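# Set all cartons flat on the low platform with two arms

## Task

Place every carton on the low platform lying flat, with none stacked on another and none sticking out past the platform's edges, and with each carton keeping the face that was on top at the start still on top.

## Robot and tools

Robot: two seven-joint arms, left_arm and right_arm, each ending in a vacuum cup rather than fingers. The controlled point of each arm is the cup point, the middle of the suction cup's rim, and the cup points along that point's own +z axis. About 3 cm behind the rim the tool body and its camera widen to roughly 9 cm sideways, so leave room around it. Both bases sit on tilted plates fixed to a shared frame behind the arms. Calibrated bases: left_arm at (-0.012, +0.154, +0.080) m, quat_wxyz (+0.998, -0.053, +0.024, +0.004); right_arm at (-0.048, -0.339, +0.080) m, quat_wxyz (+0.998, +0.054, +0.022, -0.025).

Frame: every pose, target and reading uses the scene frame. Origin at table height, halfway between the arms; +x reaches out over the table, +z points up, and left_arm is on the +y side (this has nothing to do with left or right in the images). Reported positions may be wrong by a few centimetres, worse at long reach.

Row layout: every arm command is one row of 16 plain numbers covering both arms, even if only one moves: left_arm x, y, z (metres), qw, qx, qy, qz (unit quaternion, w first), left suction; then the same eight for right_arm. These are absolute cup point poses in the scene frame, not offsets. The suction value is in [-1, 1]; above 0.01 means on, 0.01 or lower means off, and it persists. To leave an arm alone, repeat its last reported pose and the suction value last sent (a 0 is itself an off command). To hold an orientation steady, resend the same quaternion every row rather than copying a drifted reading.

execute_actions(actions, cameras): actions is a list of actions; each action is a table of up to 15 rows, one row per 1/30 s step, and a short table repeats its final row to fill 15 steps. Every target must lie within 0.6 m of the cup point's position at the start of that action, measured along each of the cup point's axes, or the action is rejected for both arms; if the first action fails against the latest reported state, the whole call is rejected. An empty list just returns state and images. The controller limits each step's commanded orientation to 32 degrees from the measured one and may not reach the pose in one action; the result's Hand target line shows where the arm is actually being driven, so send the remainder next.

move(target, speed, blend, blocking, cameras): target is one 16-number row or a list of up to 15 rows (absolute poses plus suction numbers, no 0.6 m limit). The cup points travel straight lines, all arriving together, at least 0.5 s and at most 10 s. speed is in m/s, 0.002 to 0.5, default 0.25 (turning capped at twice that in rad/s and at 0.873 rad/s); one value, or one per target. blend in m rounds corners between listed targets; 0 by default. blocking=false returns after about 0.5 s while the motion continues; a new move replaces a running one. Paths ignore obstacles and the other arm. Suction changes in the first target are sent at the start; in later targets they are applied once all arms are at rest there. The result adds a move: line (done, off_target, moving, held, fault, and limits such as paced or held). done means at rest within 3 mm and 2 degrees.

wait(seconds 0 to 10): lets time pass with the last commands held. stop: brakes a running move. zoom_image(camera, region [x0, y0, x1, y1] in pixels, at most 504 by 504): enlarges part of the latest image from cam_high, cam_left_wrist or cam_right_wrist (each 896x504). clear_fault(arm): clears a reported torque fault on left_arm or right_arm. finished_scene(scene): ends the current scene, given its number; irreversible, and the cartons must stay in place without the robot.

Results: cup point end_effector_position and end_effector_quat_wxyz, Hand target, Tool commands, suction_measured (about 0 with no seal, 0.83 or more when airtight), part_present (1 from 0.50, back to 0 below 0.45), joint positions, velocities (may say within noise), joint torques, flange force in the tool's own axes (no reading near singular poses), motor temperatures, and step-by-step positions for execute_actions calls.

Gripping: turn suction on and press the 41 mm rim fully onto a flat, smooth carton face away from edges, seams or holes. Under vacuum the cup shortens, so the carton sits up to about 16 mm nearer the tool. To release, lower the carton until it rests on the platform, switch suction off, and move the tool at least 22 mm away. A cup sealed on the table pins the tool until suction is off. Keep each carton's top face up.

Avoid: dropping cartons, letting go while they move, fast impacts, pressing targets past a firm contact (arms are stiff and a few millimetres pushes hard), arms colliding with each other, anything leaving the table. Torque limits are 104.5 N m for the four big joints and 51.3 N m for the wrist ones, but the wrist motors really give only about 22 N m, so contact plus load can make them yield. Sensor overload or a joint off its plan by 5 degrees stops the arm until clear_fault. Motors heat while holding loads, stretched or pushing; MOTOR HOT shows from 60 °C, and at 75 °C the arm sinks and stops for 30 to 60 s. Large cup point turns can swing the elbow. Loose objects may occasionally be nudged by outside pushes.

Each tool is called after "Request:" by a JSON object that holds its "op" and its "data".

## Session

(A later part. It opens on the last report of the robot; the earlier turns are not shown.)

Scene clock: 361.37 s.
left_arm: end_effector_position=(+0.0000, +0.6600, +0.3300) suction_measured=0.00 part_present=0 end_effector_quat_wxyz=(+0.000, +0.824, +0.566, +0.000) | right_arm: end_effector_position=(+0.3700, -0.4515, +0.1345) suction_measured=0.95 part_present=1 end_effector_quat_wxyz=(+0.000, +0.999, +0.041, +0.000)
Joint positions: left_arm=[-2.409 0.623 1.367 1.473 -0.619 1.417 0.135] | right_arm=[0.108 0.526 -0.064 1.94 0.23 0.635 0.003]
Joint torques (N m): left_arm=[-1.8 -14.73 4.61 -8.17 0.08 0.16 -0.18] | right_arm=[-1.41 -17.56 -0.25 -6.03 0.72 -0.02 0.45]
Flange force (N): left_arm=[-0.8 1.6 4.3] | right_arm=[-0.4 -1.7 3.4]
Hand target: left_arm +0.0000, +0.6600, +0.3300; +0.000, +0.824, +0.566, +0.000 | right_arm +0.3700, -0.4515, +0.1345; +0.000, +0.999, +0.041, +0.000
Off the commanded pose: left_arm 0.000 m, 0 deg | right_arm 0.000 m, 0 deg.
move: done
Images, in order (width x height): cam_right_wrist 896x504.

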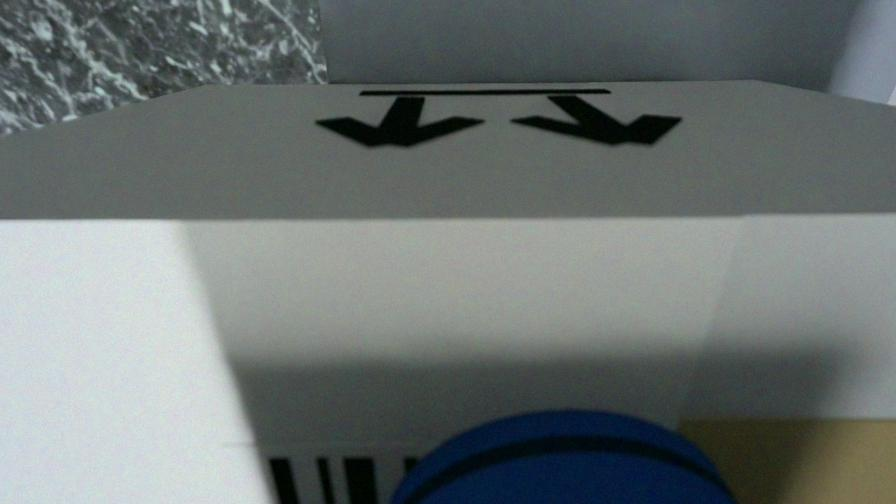

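Request:
{"op": "move", "data": {"target": [[0.0, 0.66, 0.33, 0, 0.824, 0.566, 0, 0, 0.3700, -0.4515, 0.185, 0, 0.9992, 0.0410, 0, 1], [0.0, 0.66, 0.33, 0, 0.824, 0.566, 0, 0, 0.3634, -0.4074, 0.185, 0, 0.9992, 0.0410, 0, 1]], "speed": [0.08, 0.12], "cameras": ["cam_right_wrist"]}}

Scene clock: 369.77 s.
left_arm: end_effector_position=(+0.0000, +0.6600, +0.3300) suction_measured=0.00 part_present=0 end_effector_quat_wxyz=(+0.000, +0.824, +0.566, +0.000) | right_arm: end_effector_position=(+0.3634, -0.4074, +0.1850) suction_measured=0.96 part_present=1 end_effector_quat_wxyz=(+0.000, +0.999, +0.041, +0.000)
Joint positions: left_arm=[-2.409 0.623 1.367 1.473 -0.619 1.417 0.135] | right_arm=[0.007 0.418 -0.09 1.934 0.212 0.763 -0.093]
Joint torques (N m): left_arm=[-1.8 -14.76 4.58 -8.17 0.11 0.14 -0.15] | right_arm=[-1.35 -16.32 -0.39 -6.99 0.67 -0.05 0.48]
Flange force (N): left_arm=[-0.8 1.5 4.2] | right_arm=[-0.6 -2.0 3.6]
Hand target: left_arm +0.0000, +0.6600, +0.3300; +0.000, +0.824, +0.566, +0.000 | right_arm +0.3634, -0.4074, +0.1850; +0.000, +0.999, +0.041, +0.000
Off the commanded pose: left_arm 0.000 m, 0 deg | right_arm 0.000 m, 0 deg.
move: done
Images, in order (width x height): cam_right_wrist 896x504.

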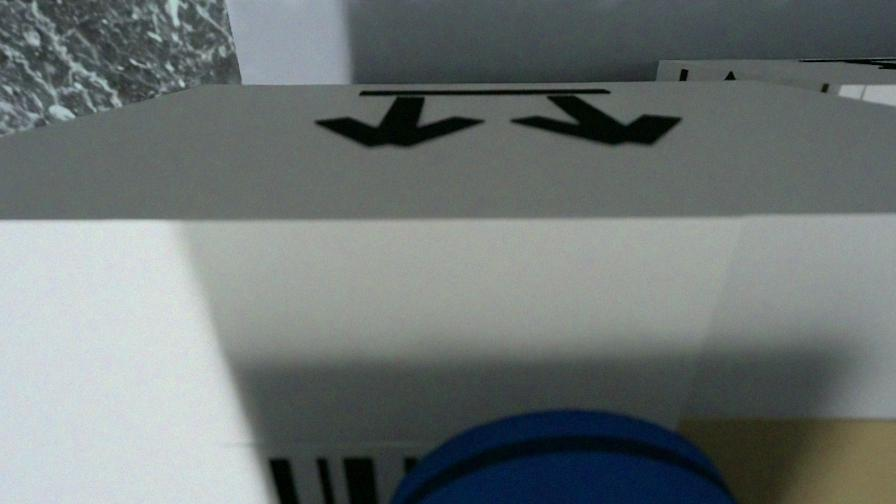

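Request:
{"op": "move", "data": {"target": [[0.0, 0.66, 0.33, 0, 0.824, 0.566, 0, 0, 0.3635, -0.4090, 0.127, 0, 0.9992, 0.0410, 0, 1], [0.0, 0.66, 0.33, 0, 0.824, 0.566, 0, 0, 0.3635, -0.4090, 0.1210, 0, 0.9992, 0.0410, 0, 1]], "speed": [0.06, 0.02], "cameras": []}}

Request:
{"op": "move", "data": {"target": [0.0, 0.66, 0.33, 0, 0.824, 0.566, 0, 0, 0.3635, -0.4090, 0.1197, 0, 0.9992, 0.0410, 0, 1], "speed": 0.02, "cameras": []}}

Scene clock: 428.53 s.
left_arm: end_effector_position=(+0.0000, +0.6600, +0.3300) suction_measured=0.00 part_present=0 end_effector_quat_wxyz=(+0.000, +0.824, +0.566, +0.000) | right_arm: end_effector_position=(+0.3635, -0.4090, +0.1210) suction_measured=0.96 part_present=1 end_effector_quat_wxyz=(+0.000, +0.999, +0.041, +0.000)
Joint positions: left_arm=[-2.409 0.623 1.367 1.473 -0.619 1.417 0.135] | right_arm=[0.004 0.547 -0.059 1.993 0.258 0.575 -0.128]
Joint torques (N m): left_arm=[-1.81 -14.82 4.59 -8.1 0.07 0.15 -0.17] | right_arm=[-1.27 -16.59 -0.09 -5.31 0.74 -0.02 0.43]
Flange force (N): left_arm=[-0.4 1.4 4.1] | right_arm=[-0.6 -2.1 1.7]
Hand target: left_arm +0.0000, +0.6600, +0.3300; +0.000, +0.824, +0.566, +0.000 | right_arm +0.3635, -0.4090, +0.1210; +0.000, +0.999, +0.041, +0.000
Off the commanded pose: left_arm 0.000 m, 0 deg | right_arm 0.000 m, 0 deg.
move: done
No camera images: "cameras" was empty.

Scene clock: 429.23 s.
left_arm: end_effector_position=(+0.0000, +0.6600, +0.3300) suction_measured=0.00 part_present=0 end_effector_quat_wxyz=(+0.000, +0.824, +0.566, +0.000) | right_arm: end_effector_position=(+0.3635, -0.4090, +0.1197) suction_measured=0.96 part_present=1 end_effector_quat_wxyz=(+0.000, +0.999, +0.041, +0.000)
Joint positions: left_arm=[-2.409 0.623 1.367 1.473 -0.619 1.417 0.135] | right_arm=[0.004 0.55 -0.059 1.993 0.259 0.571 -0.129]
Joint torques (N m): left_arm=[-1.77 -14.8 4.59 -8.19 0.11 0.14 -0.17] | right_arm=[-1.13 -12.37 0.01 -5.22 0.8 -0.96 0.45]
Flange force (N): left_arm=[-0.9 1.5 4.3] | right_arm=[-4.4 -2.0 -10.4]
Hand target: left_arm +0.0000, +0.6600, +0.3300; +0.000, +0.824, +0.566, +0.000 | right_arm +0.3635, -0.4090, +0.1197; +0.000, +0.999, +0.041, +0.000
Off the commanded pose: left_arm 0.000 m, 0 deg | right_arm 0.000 m, 0 deg.
move: done
No camera images: "cameras" was empty.

Request:
{"op": "move", "data": {"target": [0.0, 0.66, 0.33, 0, 0.824, 0.566, 0, 0, 0.3635, -0.4090, 0.1197, 0, 0.9992, 0.0410, 0, 0], "speed": 0.05, "cameras": []}}

Request:
{"op": "move", "data": {"target": [[0.0, 0.66, 0.33, 0, 0.824, 0.566, 0, 0, 0.3635, -0.4090, 0.15, 0, 0.9992, 0.0410, 0, 0], [0.0, 0.66, 0.33, 0, 0.824, 0.566, 0, 0, 0.3635, -0.4090, 0.22, 0, 0.9992, 0.0410, 0, 0]], "speed": [0.05, 0.15], "cameras": ["cam_right_wrist"]}}

Request:
{"op": "move", "data": {"target": [[0.0, 0.66, 0.33, 0, 0.824, 0.566, 0, 0, 0.4250, -0.1000, 0.22, 0, 0.9992, 0.0410, 0, 0], [0.0, 0.66, 0.33, 0, 0.824, 0.566, 0, 0, 0.444, 0.10, 0.17, 0, 0.9992, 0.0410, 0, 0]], "speed": [0.25, 0.2], "blend": [0.04, 0], "cameras": ["cam_high", "cam_right_wrist"]}}

Scene clock: 446.77 s.
left_arm: end_effector_position=(+0.0000, +0.6600, +0.3300) suction_measured=0.00 part_present=0 end_effector_quat_wxyz=(+0.000, +0.824, +0.566, +0.000) | right_arm: end_effector_position=(+0.3635, -0.4090, +0.1197) suction_measured=0.00 part_present=0 end_effector_quat_wxyz=(+0.000, +0.999, +0.041, +0.000)
Joint positions: left_arm=[-2.409 0.623 1.367 1.473 -0.619 1.417 0.135] | right_arm=[0.004 0.55 -0.059 1.993 0.259 0.571 -0.129]
Joint torques (N m): left_arm=[-1.81 -14.76 4.59 -8.18 0.1 0.13 -0.16] | right_arm=[-0.18 -5.52 0.98 -4.6 1.15 -2.3 0.42]
Flange force (N): left_arm=[-0.7 1.5 4.2] | right_arm=[-8.8 -3.3 -30.5]
Hand target: left_arm +0.0000, +0.6600, +0.3300; +0.000, +0.824, +0.566, +0.000 | right_arm +0.3635, -0.4090, +0.1197; +0.000, +0.999, +0.041, +0.000
Off the commanded pose: left_arm 0.000 m, 0 deg | right_arm 0.000 m, 0 deg.
move: done
No camera images: "cameras" was empty.

Scene clock: 448.30 s.
left_arm: end_effector_position=(+0.0000, +0.6600, +0.3300) suction_measured=0.00 part_present=0 end_effector_quat_wxyz=(+0.000, +0.824, +0.566, +0.000) | right_arm: end_effector_position=(+0.3635, -0.4090, +0.2200) suction_measured=0.00 part_present=0 end_effector_quat_wxyz=(+0.000, +0.999, +0.041, +0.000)
Joint positions: left_arm=[-2.409 0.623 1.367 1.473 -0.619 1.417 0.135] | right_arm=[0.01 0.357 -0.1 1.888 0.19 0.869 -0.071]
Joint torques (N m): left_arm=[-1.79 -14.78 4.66 -8.16 0.09 0.14 -0.19] | right_arm=[-1.17 -14.39 -0.32 -6.92 0.66 -0.08 0.43]
Flange force (N): left_arm=[-0.6 1.5 4.3] | right_arm=[-0.8 -2.0 0.0]
Hand target: left_arm +0.0000, +0.6600, +0.3300; +0.000, +0.824, +0.566, +0.000 | right_arm +0.3635, -0.4090, +0.2200; +0.000, +0.999, +0.041, +0.000
Off the commanded pose: left_arm 0.000 m, 0 deg | right_arm 0.000 m, 0 deg.
move: done
Images, in order (width x height): cam_right_wrist 896x504.

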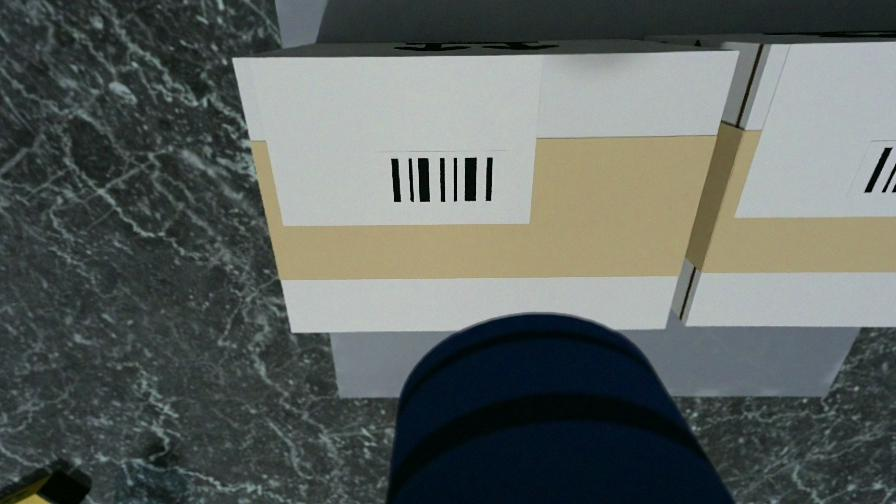

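Scene clock: 451.23 s.
left_arm: end_effector_position=(+0.0000, +0.6600, +0.3300) suction_measured=0.00 part_present=0 end_effector_quat_wxyz=(+0.000, +0.824, +0.566, +0.000) | right_arm: end_effector_position=(+0.4440, +0.1000, +0.1700) suction_measured=0.00 part_present=0 end_effector_quat_wxyz=(+0.000, +0.999, +0.041, +0.000)
Joint positions: left_arm=[-2.409 0.623 1.367 1.473 -0.619 1.417 0.135] | right_arm=[-0.83 1.108 -0.153 0.758 0.246 1.342 -0.834]
Joint torques (N m): left_arm=[-1.83 -14.77 4.56 -8.17 0.09 0.17 -0.15] | right_arm=[-2.48 -25.87 -0.42 -8.73 0.64 -0.05 0.4]
Flange force (N): left_arm=[-0.7 1.5 4.3] | right_arm=[-3.0 1.1 0.5]
Hand target: left_arm +0.0000, +0.6600, +0.3300; +0.000, +0.824, +0.566, +0.000 | right_arm +0.4440, +0.1000, +0.1700; +0.000, +0.999, +0.041, +0.000
Off the commanded pose: left_arm 0.000 m, 0 deg | right_arm 0.000 m, 0 deg.
move: done
Images, in order (width x height): cam_high 896x504, cam_right_wrist 896x504.

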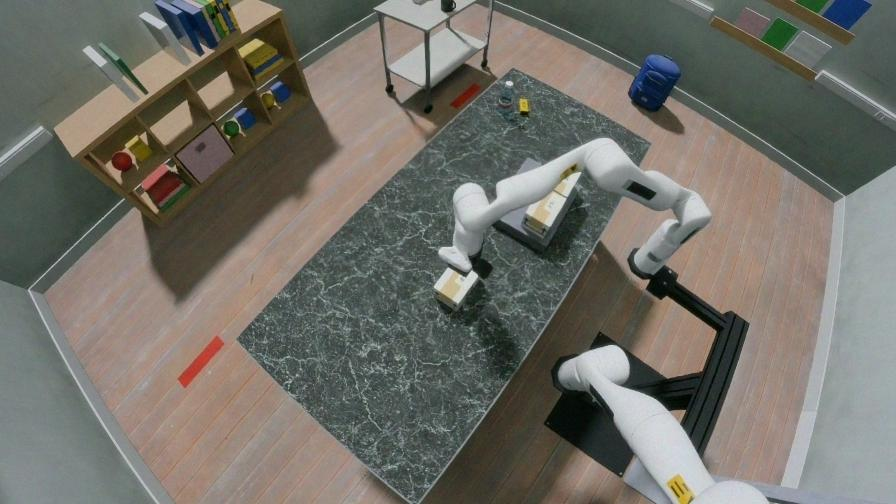

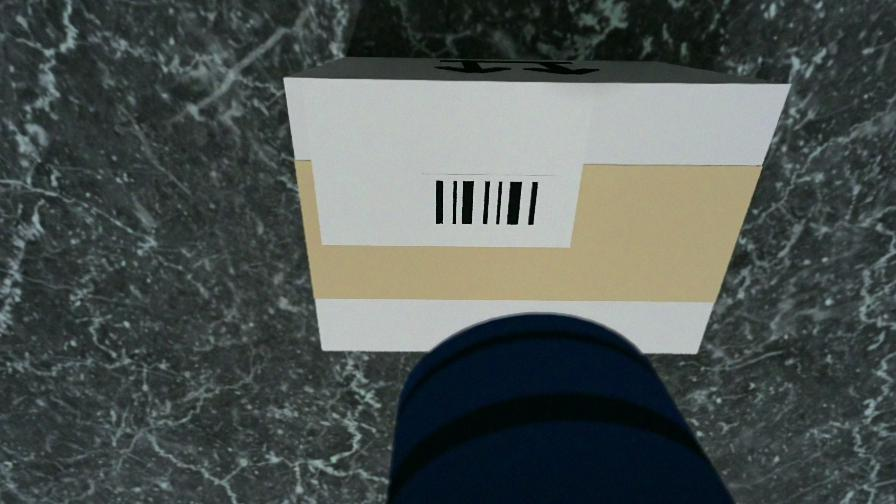

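Request:
{"op": "move", "data": {"target": [[0.0, 0.66, 0.33, 0, 0.824, 0.566, 0, 0, 0.4500, 0.1140, 0.101, 0, 0.9992, 0.0410, 0, 1], [0.0, 0.66, 0.33, 0, 0.824, 0.566, 0, 0, 0.4500, 0.1140, 0.0925, 0, 0.9992, 0.0410, 0, 1]], "speed": [0.12, 0.02], "cameras": ["cam_right_wrist"]}}

Request:
{"op": "move", "data": {"target": [0.0, 0.66, 0.33, 0, 0.824, 0.566, 0, 0, 0.4500, 0.1140, 0.0905, 0, 0.9992, 0.0410, 0, 1], "speed": 0.02, "cameras": []}}

Scene clock: 483.00 s.
left_arm: end_effector_position=(+0.0000, +0.6600, +0.3300) suction_measured=0.00 part_present=0 end_effector_quat_wxyz=(+0.000, +0.824, +0.566, +0.000) | right_arm: end_effector_position=(+0.4500, +0.1140, +0.0925) suction_measured=0.00 part_present=0 end_effector_quat_wxyz=(+0.000, +0.999, +0.041, +0.000)
Joint positions: left_arm=[-2.409 0.623 1.367 1.473 -0.619 1.417 0.135] | right_arm=[-0.83 1.235 -0.147 0.729 0.257 1.244 -0.84]
Joint torques (N m): left_arm=[-1.8 -14.81 4.59 -8.13 0.1 0.14 -0.19] | right_arm=[-2.52 -26.6 -0.35 -8.38 0.63 -0.01 0.49]
Flange force (N): left_arm=[-0.5 1.5 4.2] | right_arm=[-3.0 1.0 0.1]
Hand target: left_arm +0.0000, +0.6600, +0.3300; +0.000, +0.824, +0.566, +0.000 | right_arm +0.4500, +0.1140, +0.0925; +0.000, +0.999, +0.041, +0.000
Off the commanded pose: left_arm 0.000 m, 0 deg | right_arm 0.000 m, 0 deg.
move: done
Images, in order (width x height): cam_right_wrist 896x504.

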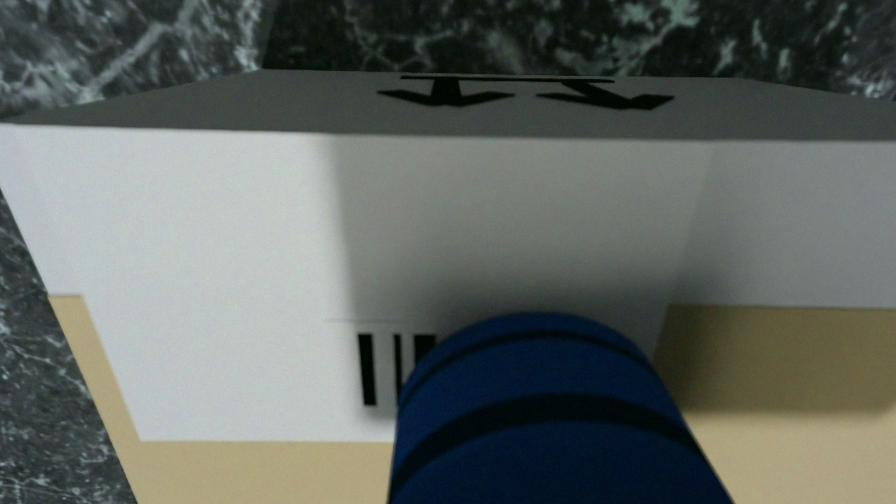

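Scene clock: 483.70 s.
left_arm: end_effector_position=(+0.0000, +0.6600, +0.3300) suction_measured=0.00 part_present=0 end_effector_quat_wxyz=(+0.000, +0.824, +0.566, +0.000) | right_arm: end_effector_position=(+0.4500, +0.1140, +0.0904) suction_measured=0.91 part_present=1 end_effector_quat_wxyz=(+0.000, +0.999, +0.041, +0.000)
Joint positions: left_arm=[-2.409 0.623 1.367 1.473 -0.619 1.417 0.135] | right_arm=[-0.83 1.237 -0.147 0.73 0.257 1.241 -0.84]
Joint torques (N m): left_arm=[-1.83 -14.78 4.57 -8.13 0.11 0.15 -0.15] | right_arm=[-2.84 -29.41 -0.5 -9.53 0.64 -0.07 0.43]
Flange force (N): left_arm=[-0.5 1.5 4.2] | right_arm=[-2.6 0.8 4.1]
Hand target: left_arm +0.0000, +0.6600, +0.3300; +0.000, +0.824, +0.566, +0.000 | right_arm +0.4500, +0.1140, +0.0905; +0.000, +0.999, +0.041, +0.000
Off the commanded pose: left_arm 0.000 m, 0 deg | right_arm 0.000 m, 0 deg.
move: done
No camera images: "cameras" was empty.

Request:
{"op": "move", "data": {"target": [[0.0, 0.66, 0.33, 0, 0.824, 0.566, 0, 0, 0.4500, 0.1140, 0.12, 0, 0.9992, 0.0410, 0, 1], [0.0, 0.66, 0.33, 0, 0.824, 0.566, 0, 0, 0.4500, 0.1140, 0.22, 0, 0.9992, 0.0410, 0, 1], [0.0, 0.66, 0.33, 0, 0.824, 0.566, 0, 0, 0.4590, -0.3280, 0.22, 0, 0.9987, 0.0506, 0, 1], [0.0, 0.66, 0.33, 0, 0.824, 0.566, 0, 0, 0.4590, -0.3280, 0.202, 0, 0.9987, 0.0506, 0, 1]], "speed": [0.06, 0.12, 0.2, 0.08], "blend": [0.005, 0.03, 0.005, 0], "cameras": ["cam_right_wrist"]}}

Scene clock: 525.10 s.
left_arm: end_effector_position=(+0.0000, +0.6600, +0.3300) suction_measured=0.00 part_present=0 end_effector_quat_wxyz=(+0.000, +0.824, +0.566, +0.000) | right_arm: end_effector_position=(+0.4590, -0.3280, +0.2020) suction_measured=0.96 part_present=1 end_effector_quat_wxyz=(+0.000, +0.999, +0.051, +0.000)
Joint positions: left_arm=[-2.409 0.623 1.367 1.473 -0.619 1.417 0.135] | right_arm=[-0.129 0.585 -0.148 1.58 0.238 0.975 -0.233]
Joint torques (N m): left_arm=[-1.78 -14.76 4.54 -8.11 0.11 0.16 -0.17] | right_arm=[-2.01 -20.61 -1.03 -8.44 0.67 0.05 0.44]
Flange force (N): left_arm=[-0.7 1.5 4.1] | right_arm=[-1.4 -1.3 4.5]
Hand target: left_arm +0.0000, +0.6600, +0.3300; +0.000, +0.824, +0.566, +0.000 | right_arm +0.4590, -0.3280, +0.2020; +0.000, +0.999, +0.051, +0.000
Off the commanded pose: left_arm 0.000 m, 0 deg | right_arm 0.000 m, 0 deg.
move: done
Images, in order (width x height): cam_right_wrist 896x504.

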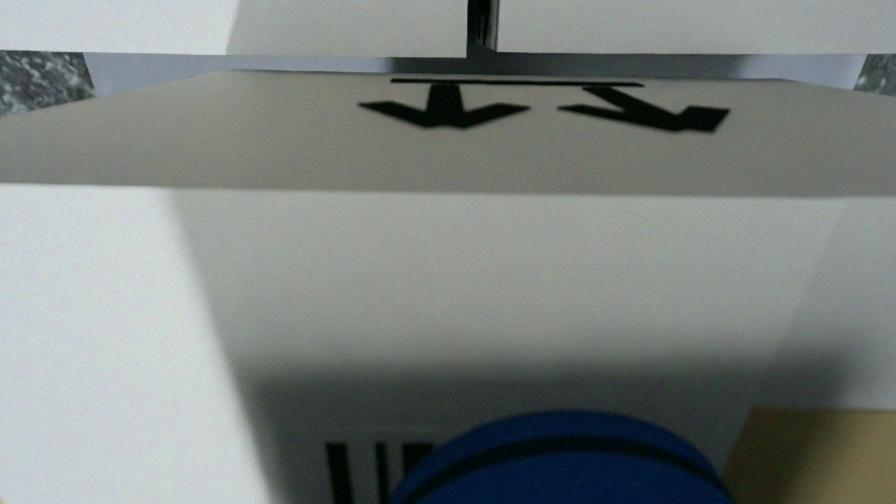

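Request:
{"op": "move", "data": {"target": [[0.0, 0.66, 0.33, 0, 0.824, 0.566, 0, 0, 0.4680, -0.3272, 0.198, 0, 0.9987, 0.0506, 0, 1], [0.0, 0.66, 0.33, 0, 0.824, 0.566, 0, 0, 0.4680, -0.3272, 0.150, 0, 0.9987, 0.0506, 0, 1]], "speed": [0.05, 0.08], "cameras": ["cam_right_wrist"]}}

Request:
{"op": "move", "data": {"target": [[0.0, 0.66, 0.33, 0, 0.824, 0.566, 0, 0, 0.4680, -0.3272, 0.127, 0, 0.9987, 0.0506, 0, 1], [0.0, 0.66, 0.33, 0, 0.824, 0.566, 0, 0, 0.4680, -0.3272, 0.1222, 0, 0.9987, 0.0506, 0, 1]], "speed": [0.06, 0.02], "cameras": []}}

Scene clock: 565.43 s.
left_arm: end_effector_position=(+0.0000, +0.6600, +0.3300) suction_measured=0.00 part_present=0 end_effector_quat_wxyz=(+0.000, +0.824, +0.566, +0.000) | right_arm: end_effector_position=(+0.4680, -0.3272, +0.1500) suction_measured=0.96 part_present=1 end_effector_quat_wxyz=(+0.000, +0.999, +0.051, +0.000)
Joint positions: left_arm=[-2.409 0.623 1.367 1.473 -0.619 1.417 0.135] | right_arm=[-0.126 0.678 -0.134 1.599 0.262 0.863 -0.248]
Joint torques (N m): left_arm=[-1.83 -14.8 4.59 -8.13 0.09 0.13 -0.17] | right_arm=[-2.04 -21.5 -1.04 -7.68 0.63 -0.01 0.43]
Flange force (N): left_arm=[-0.4 1.5 4.2] | right_arm=[-1.1 -1.4 4.2]
Hand target: left_arm +0.0000, +0.6600, +0.3300; +0.000, +0.824, +0.566, +0.000 | right_arm +0.4680, -0.3272, +0.1500; +0.000, +0.999, +0.051, +0.000
Off the commanded pose: left_arm 0.000 m, 0 deg | right_arm 0.000 m, 0 deg.
move: done
Images, in order (width x height): cam_right_wrist 896x504.

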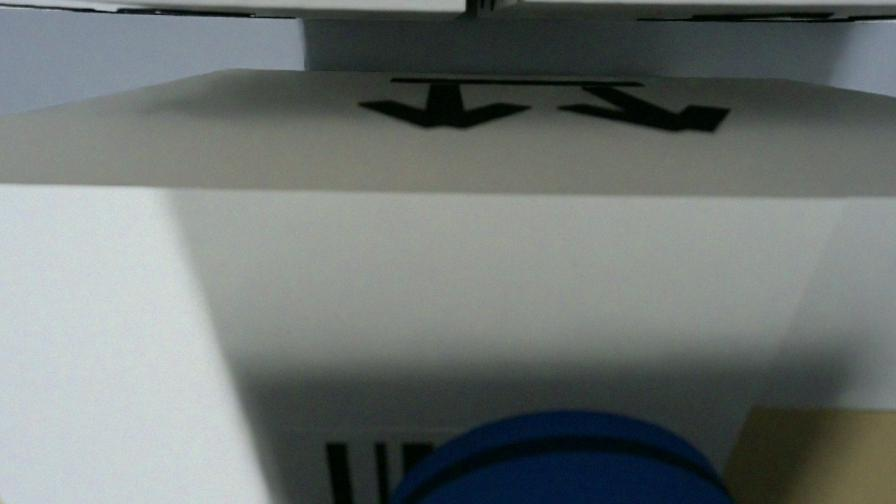

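Scene clock: 566.33 s.
left_arm: end_effector_position=(+0.0000, +0.6600, +0.3300) suction_measured=0.00 part_present=0 end_effector_quat_wxyz=(+0.000, +0.824, +0.566, +0.000) | right_arm: end_effector_position=(+0.4680, -0.3272, +0.1222) suction_measured=0.96 part_present=1 end_effector_quat_wxyz=(+0.000, +0.999, +0.051, +0.000)
Joint positions: left_arm=[-2.409 0.623 1.367 1.473 -0.619 1.417 0.135] | right_arm=[-0.126 0.723 -0.124 1.619 0.276 0.798 -0.259]
Joint torques (N m): left_arm=[-1.8 -14.78 4.6 -8.16 0.11 0.14 -0.19] | right_arm=[-2.13 -21.77 -1.01 -7.22 0.67 -0.02 0.43]
Flange force (N): left_arm=[-0.6 1.5 4.3] | right_arm=[-0.9 -1.3 4.0]
Hand target: left_arm +0.0000, +0.6600, +0.3300; +0.000, +0.824, +0.566, +0.000 | right_arm +0.4680, -0.3272, +0.1222; +0.000, +0.999, +0.051, +0.000
Off the commanded pose: left_arm 0.000 m, 0 deg | right_arm 0.000 m, 0 deg.
move: done
No camera images: "cameras" was empty.

Request:
{"op": "move", "data": {"target": [0.0, 0.66, 0.33, 0, 0.824, 0.566, 0, 0, 0.4680, -0.3272, 0.1209, 0, 0.9987, 0.0506, 0, 1], "speed": 0.02, "cameras": []}}

Request:
{"op": "move", "data": {"target": [0.0, 0.66, 0.33, 0, 0.824, 0.566, 0, 0, 0.4680, -0.3272, 0.1198, 0, 0.9987, 0.0506, 0, 1], "speed": 0.02, "cameras": ["cam_right_wrist"]}}

Scene clock: 573.00 s.
left_arm: end_effector_position=(+0.0000, +0.6600, +0.3300) suction_measured=0.00 part_present=0 end_effector_quat_wxyz=(+0.000, +0.824, +0.566, +0.000) | right_arm: end_effector_position=(+0.4680, -0.3272, +0.1209) suction_measured=0.96 part_present=1 end_effector_quat_wxyz=(+0.000, +0.999, +0.051, +0.000)
Joint positions: left_arm=[-2.409 0.623 1.367 1.473 -0.619 1.417 0.135] | right_arm=[-0.126 0.725 -0.124 1.62 0.276 0.795 -0.26]
Joint torques (N m): left_arm=[-1.82 -14.8 4.55 -8.15 0.11 0.1 -0.17] | right_arm=[-1.73 -19.01 -0.58 -6.69 0.72 -0.4 0.44]
Flange force (N): left_arm=[-0.6 1.5 4.1] | right_arm=[-2.7 -1.5 -2.0]
Hand target: left_arm +0.0000, +0.6600, +0.3300; +0.000, +0.824, +0.566, +0.000 | right_arm +0.4680, -0.3272, +0.1209; +0.000, +0.999, +0.051, +0.000
Off the commanded pose: left_arm 0.000 m, 0 deg | right_arm 0.000 m, 0 deg.
move: done
No camera images: "cameras" was empty.

Scene clock: 573.70 s.
left_arm: end_effector_position=(+0.0000, +0.6600, +0.3300) suction_measured=0.00 part_present=0 end_effector_quat_wxyz=(+0.000, +0.824, +0.566, +0.000) | right_arm: end_effector_position=(+0.4680, -0.3272, +0.1198) suction_measured=0.96 part_present=1 end_effector_quat_wxyz=(+0.000, +0.999, +0.051, +0.000)
Joint positions: left_arm=[-2.409 0.623 1.367 1.473 -0.619 1.417 0.135] | right_arm=[-0.126 0.727 -0.123 1.621 0.277 0.793 -0.26]
Joint torques (N m): left_arm=[-1.86 -14.73 4.61 -8.15 0.1 0.13 -0.15] | right_arm=[-1 -10.71 0.29 -5.29 1.01 -1.89 0.4]
Flange force (N): left_arm=[-0.5 1.6 4.1] | right_arm=[-7.8 -1.1 -20.8]
Hand target: left_arm +0.0000, +0.6600, +0.3300; +0.000, +0.824, +0.566, +0.000 | right_arm +0.4680, -0.3272, +0.1198; +0.000, +0.999, +0.051, +0.000
Off the commanded pose: left_arm 0.000 m, 0 deg | right_arm 0.000 m, 0 deg.
move: done
Images, in order (width x height): cam_right_wrist 896x504.

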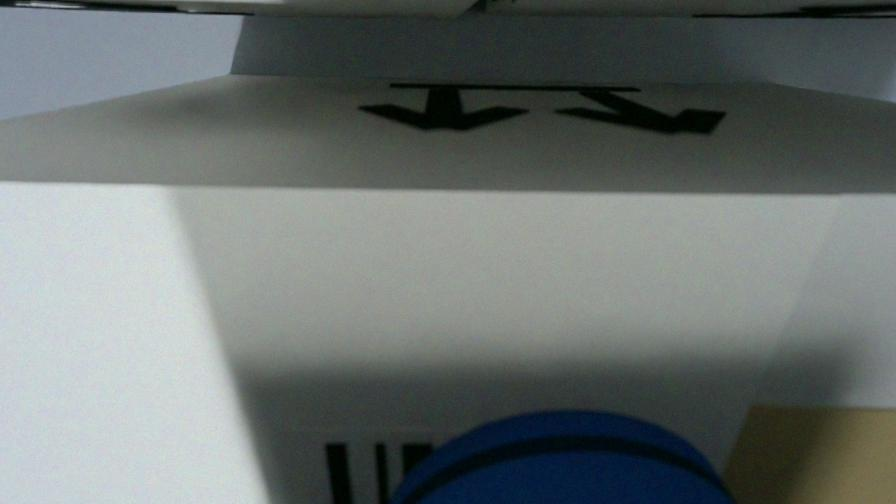

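Request:
{"op": "move", "data": {"target": [0.0, 0.66, 0.33, 0, 0.824, 0.566, 0, 0, 0.4680, -0.3272, 0.1198, 0, 0.9987, 0.0506, 0, 0], "speed": 0.05, "cameras": []}}

Request:
{"op": "move", "data": {"target": [[0.0, 0.66, 0.33, 0, 0.824, 0.566, 0, 0, 0.4680, -0.3272, 0.15, 0, 0.9987, 0.0506, 0, 0], [0.0, 0.66, 0.33, 0, 0.824, 0.566, 0, 0, 0.4680, -0.3272, 0.25, 0, 0.9987, 0.0506, 0, 0], [0.0, 0.66, 0.33, 0, 0.824, 0.566, 0, 0, 0.41, -0.32, 0.35, 0, 0.9987, 0.0506, 0, 0]], "speed": [0.05, 0.15, 0.2], "blend": [0, 0.02, 0], "cameras": ["cam_high", "cam_right_wrist"]}}

Scene clock: 586.00 s.
left_arm: end_effector_position=(+0.0000, +0.6600, +0.3300) suction_measured=0.00 part_present=0 end_effector_quat_wxyz=(+0.000, +0.824, +0.566, +0.000) | right_arm: end_effector_position=(+0.4680, -0.3272, +0.1198) suction_measured=0.00 part_present=0 end_effector_quat_wxyz=(+0.000, +0.999, +0.051, +0.000)
Joint positions: left_arm=[-2.409 0.623 1.367 1.473 -0.619 1.417 0.135] | right_arm=[-0.126 0.727 -0.123 1.621 0.277 0.793 -0.26]
Joint torques (N m): left_arm=[-1.82 -14.8 4.63 -8.2 0.08 0.13 -0.15] | right_arm=[-0.01 -3.69 1.37 -4.09 1.34 -3.12 0.44]
Flange force (N): left_arm=[-0.7 1.5 4.3] | right_arm=[-11.9 -1.6 -36.8]
Hand target: left_arm +0.0000, +0.6600, +0.3300; +0.000, +0.824, +0.566, +0.000 | right_arm +0.4680, -0.3272, +0.1198; +0.000, +0.999, +0.051, +0.000
Off the commanded pose: left_arm 0.000 m, 0 deg | right_arm 0.000 m, 0 deg.
move: done
No camera images: "cameras" was empty.

Scene clock: 588.30 s.
left_arm: end_effector_position=(+0.0000, +0.6600, +0.3300) suction_measured=0.00 part_present=0 end_effector_quat_wxyz=(+0.000, +0.824, +0.566, +0.000) | right_arm: end_effector_position=(+0.4100, -0.3200, +0.3500) suction_measured=0.00 part_present=0 end_effector_quat_wxyz=(+0.000, +0.999, +0.051, +0.000)
Joint positions: left_arm=[-2.409 0.623 1.367 1.473 -0.619 1.417 0.135] | right_arm=[-0.17 0.335 -0.18 1.489 0.181 1.318 -0.233]
Joint torques (N m): left_arm=[-1.79 -14.78 4.63 -8.14 0.11 0.17 -0.21] | right_arm=[-1.48 -15.69 -0.69 -8.89 0.7 -0.04 0.44]
Flange force (N): left_arm=[-0.6 1.6 4.3] | right_arm=[-1.4 -1.7 1.2]
Hand target: left_arm +0.0000, +0.6600, +0.3300; +0.000, +0.824, +0.566, +0.000 | right_arm +0.4100, -0.3200, +0.3500; +0.000, +0.999, +0.051, +0.000
Off the commanded pose: left_arm 0.000 m, 0 deg | right_arm 0.000 m, 0 deg.
move: done
Images, in order (width x height): cam_high 896x504, cam_right_wrist 896x504.

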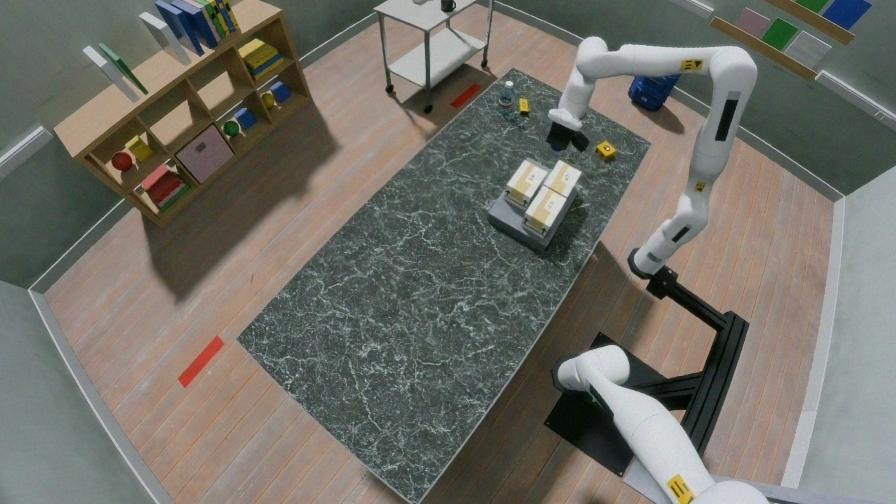

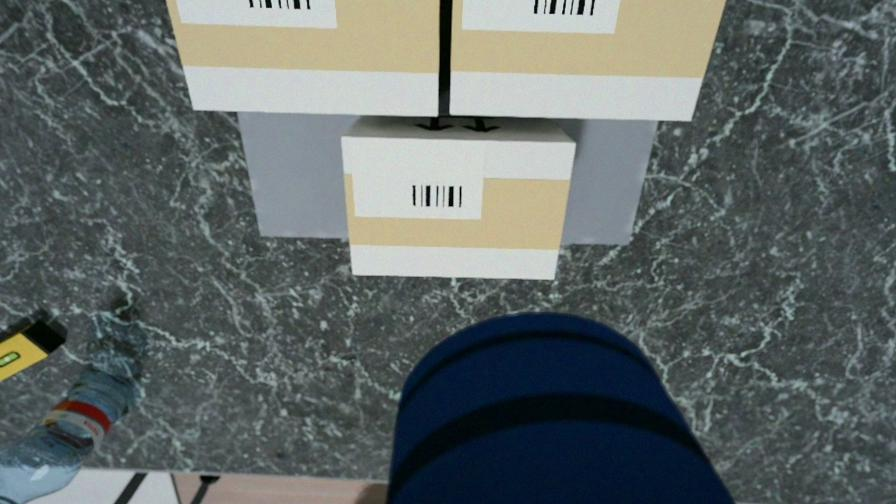

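Request:
{"op": "move", "data": {"target": [0.0, 0.66, 0.33, 0, 0.824, 0.566, 0, 0, 0.37, -0.12, 0.33, 0, 0.9987, 0.0506, 0, 0], "speed": 0.25, "cameras": []}}

Request:
{"op": "finished_scene", "data": {"scene": 2}}

Scene clock: 616.53 s.
left_arm: end_effector_position=(+0.0000, +0.6600, +0.3300) suction_measured=0.00 part_present=0 end_effector_quat_wxyz=(+0.000, +0.824, +0.566, +0.000) | right_arm: end_effector_position=(+0.3700, -0.1200, +0.3300) suction_measured=0.00 part_present=0 end_effector_quat_wxyz=(+0.000, +0.999, +0.051, +0.000)
Joint positions: left_arm=[-2.409 0.623 1.367 1.473 -0.619 1.417 0.135] | right_arm=[-0.55 0.468 -0.265 1.434 0.236 1.303 -0.706]
Joint torques (N m): left_arm=[-1.76 -14.79 4.6 -8.18 0.11 0.14 -0.14] | right_arm=[-1.57 -16.87 -1.16 -8.51 0.64 -0.08 0.39]
Flange force (N): left_arm=[-0.9 1.4 4.3] | right_arm=[-1.7 -1.0 0.3]
Hand target: left_arm +0.0000, +0.6600, +0.3300; +0.000, +0.824, +0.566, +0.000 | right_arm +0.3700, -0.1200, +0.3300; +0.000, +0.999, +0.051, +0.000
Off the commanded pose: left_arm 0.000 m, 0 deg | right_arm 0.000 m, 0 deg.
move: done
No camera images: "cameras" was empty.

The scene is finished: the task was done.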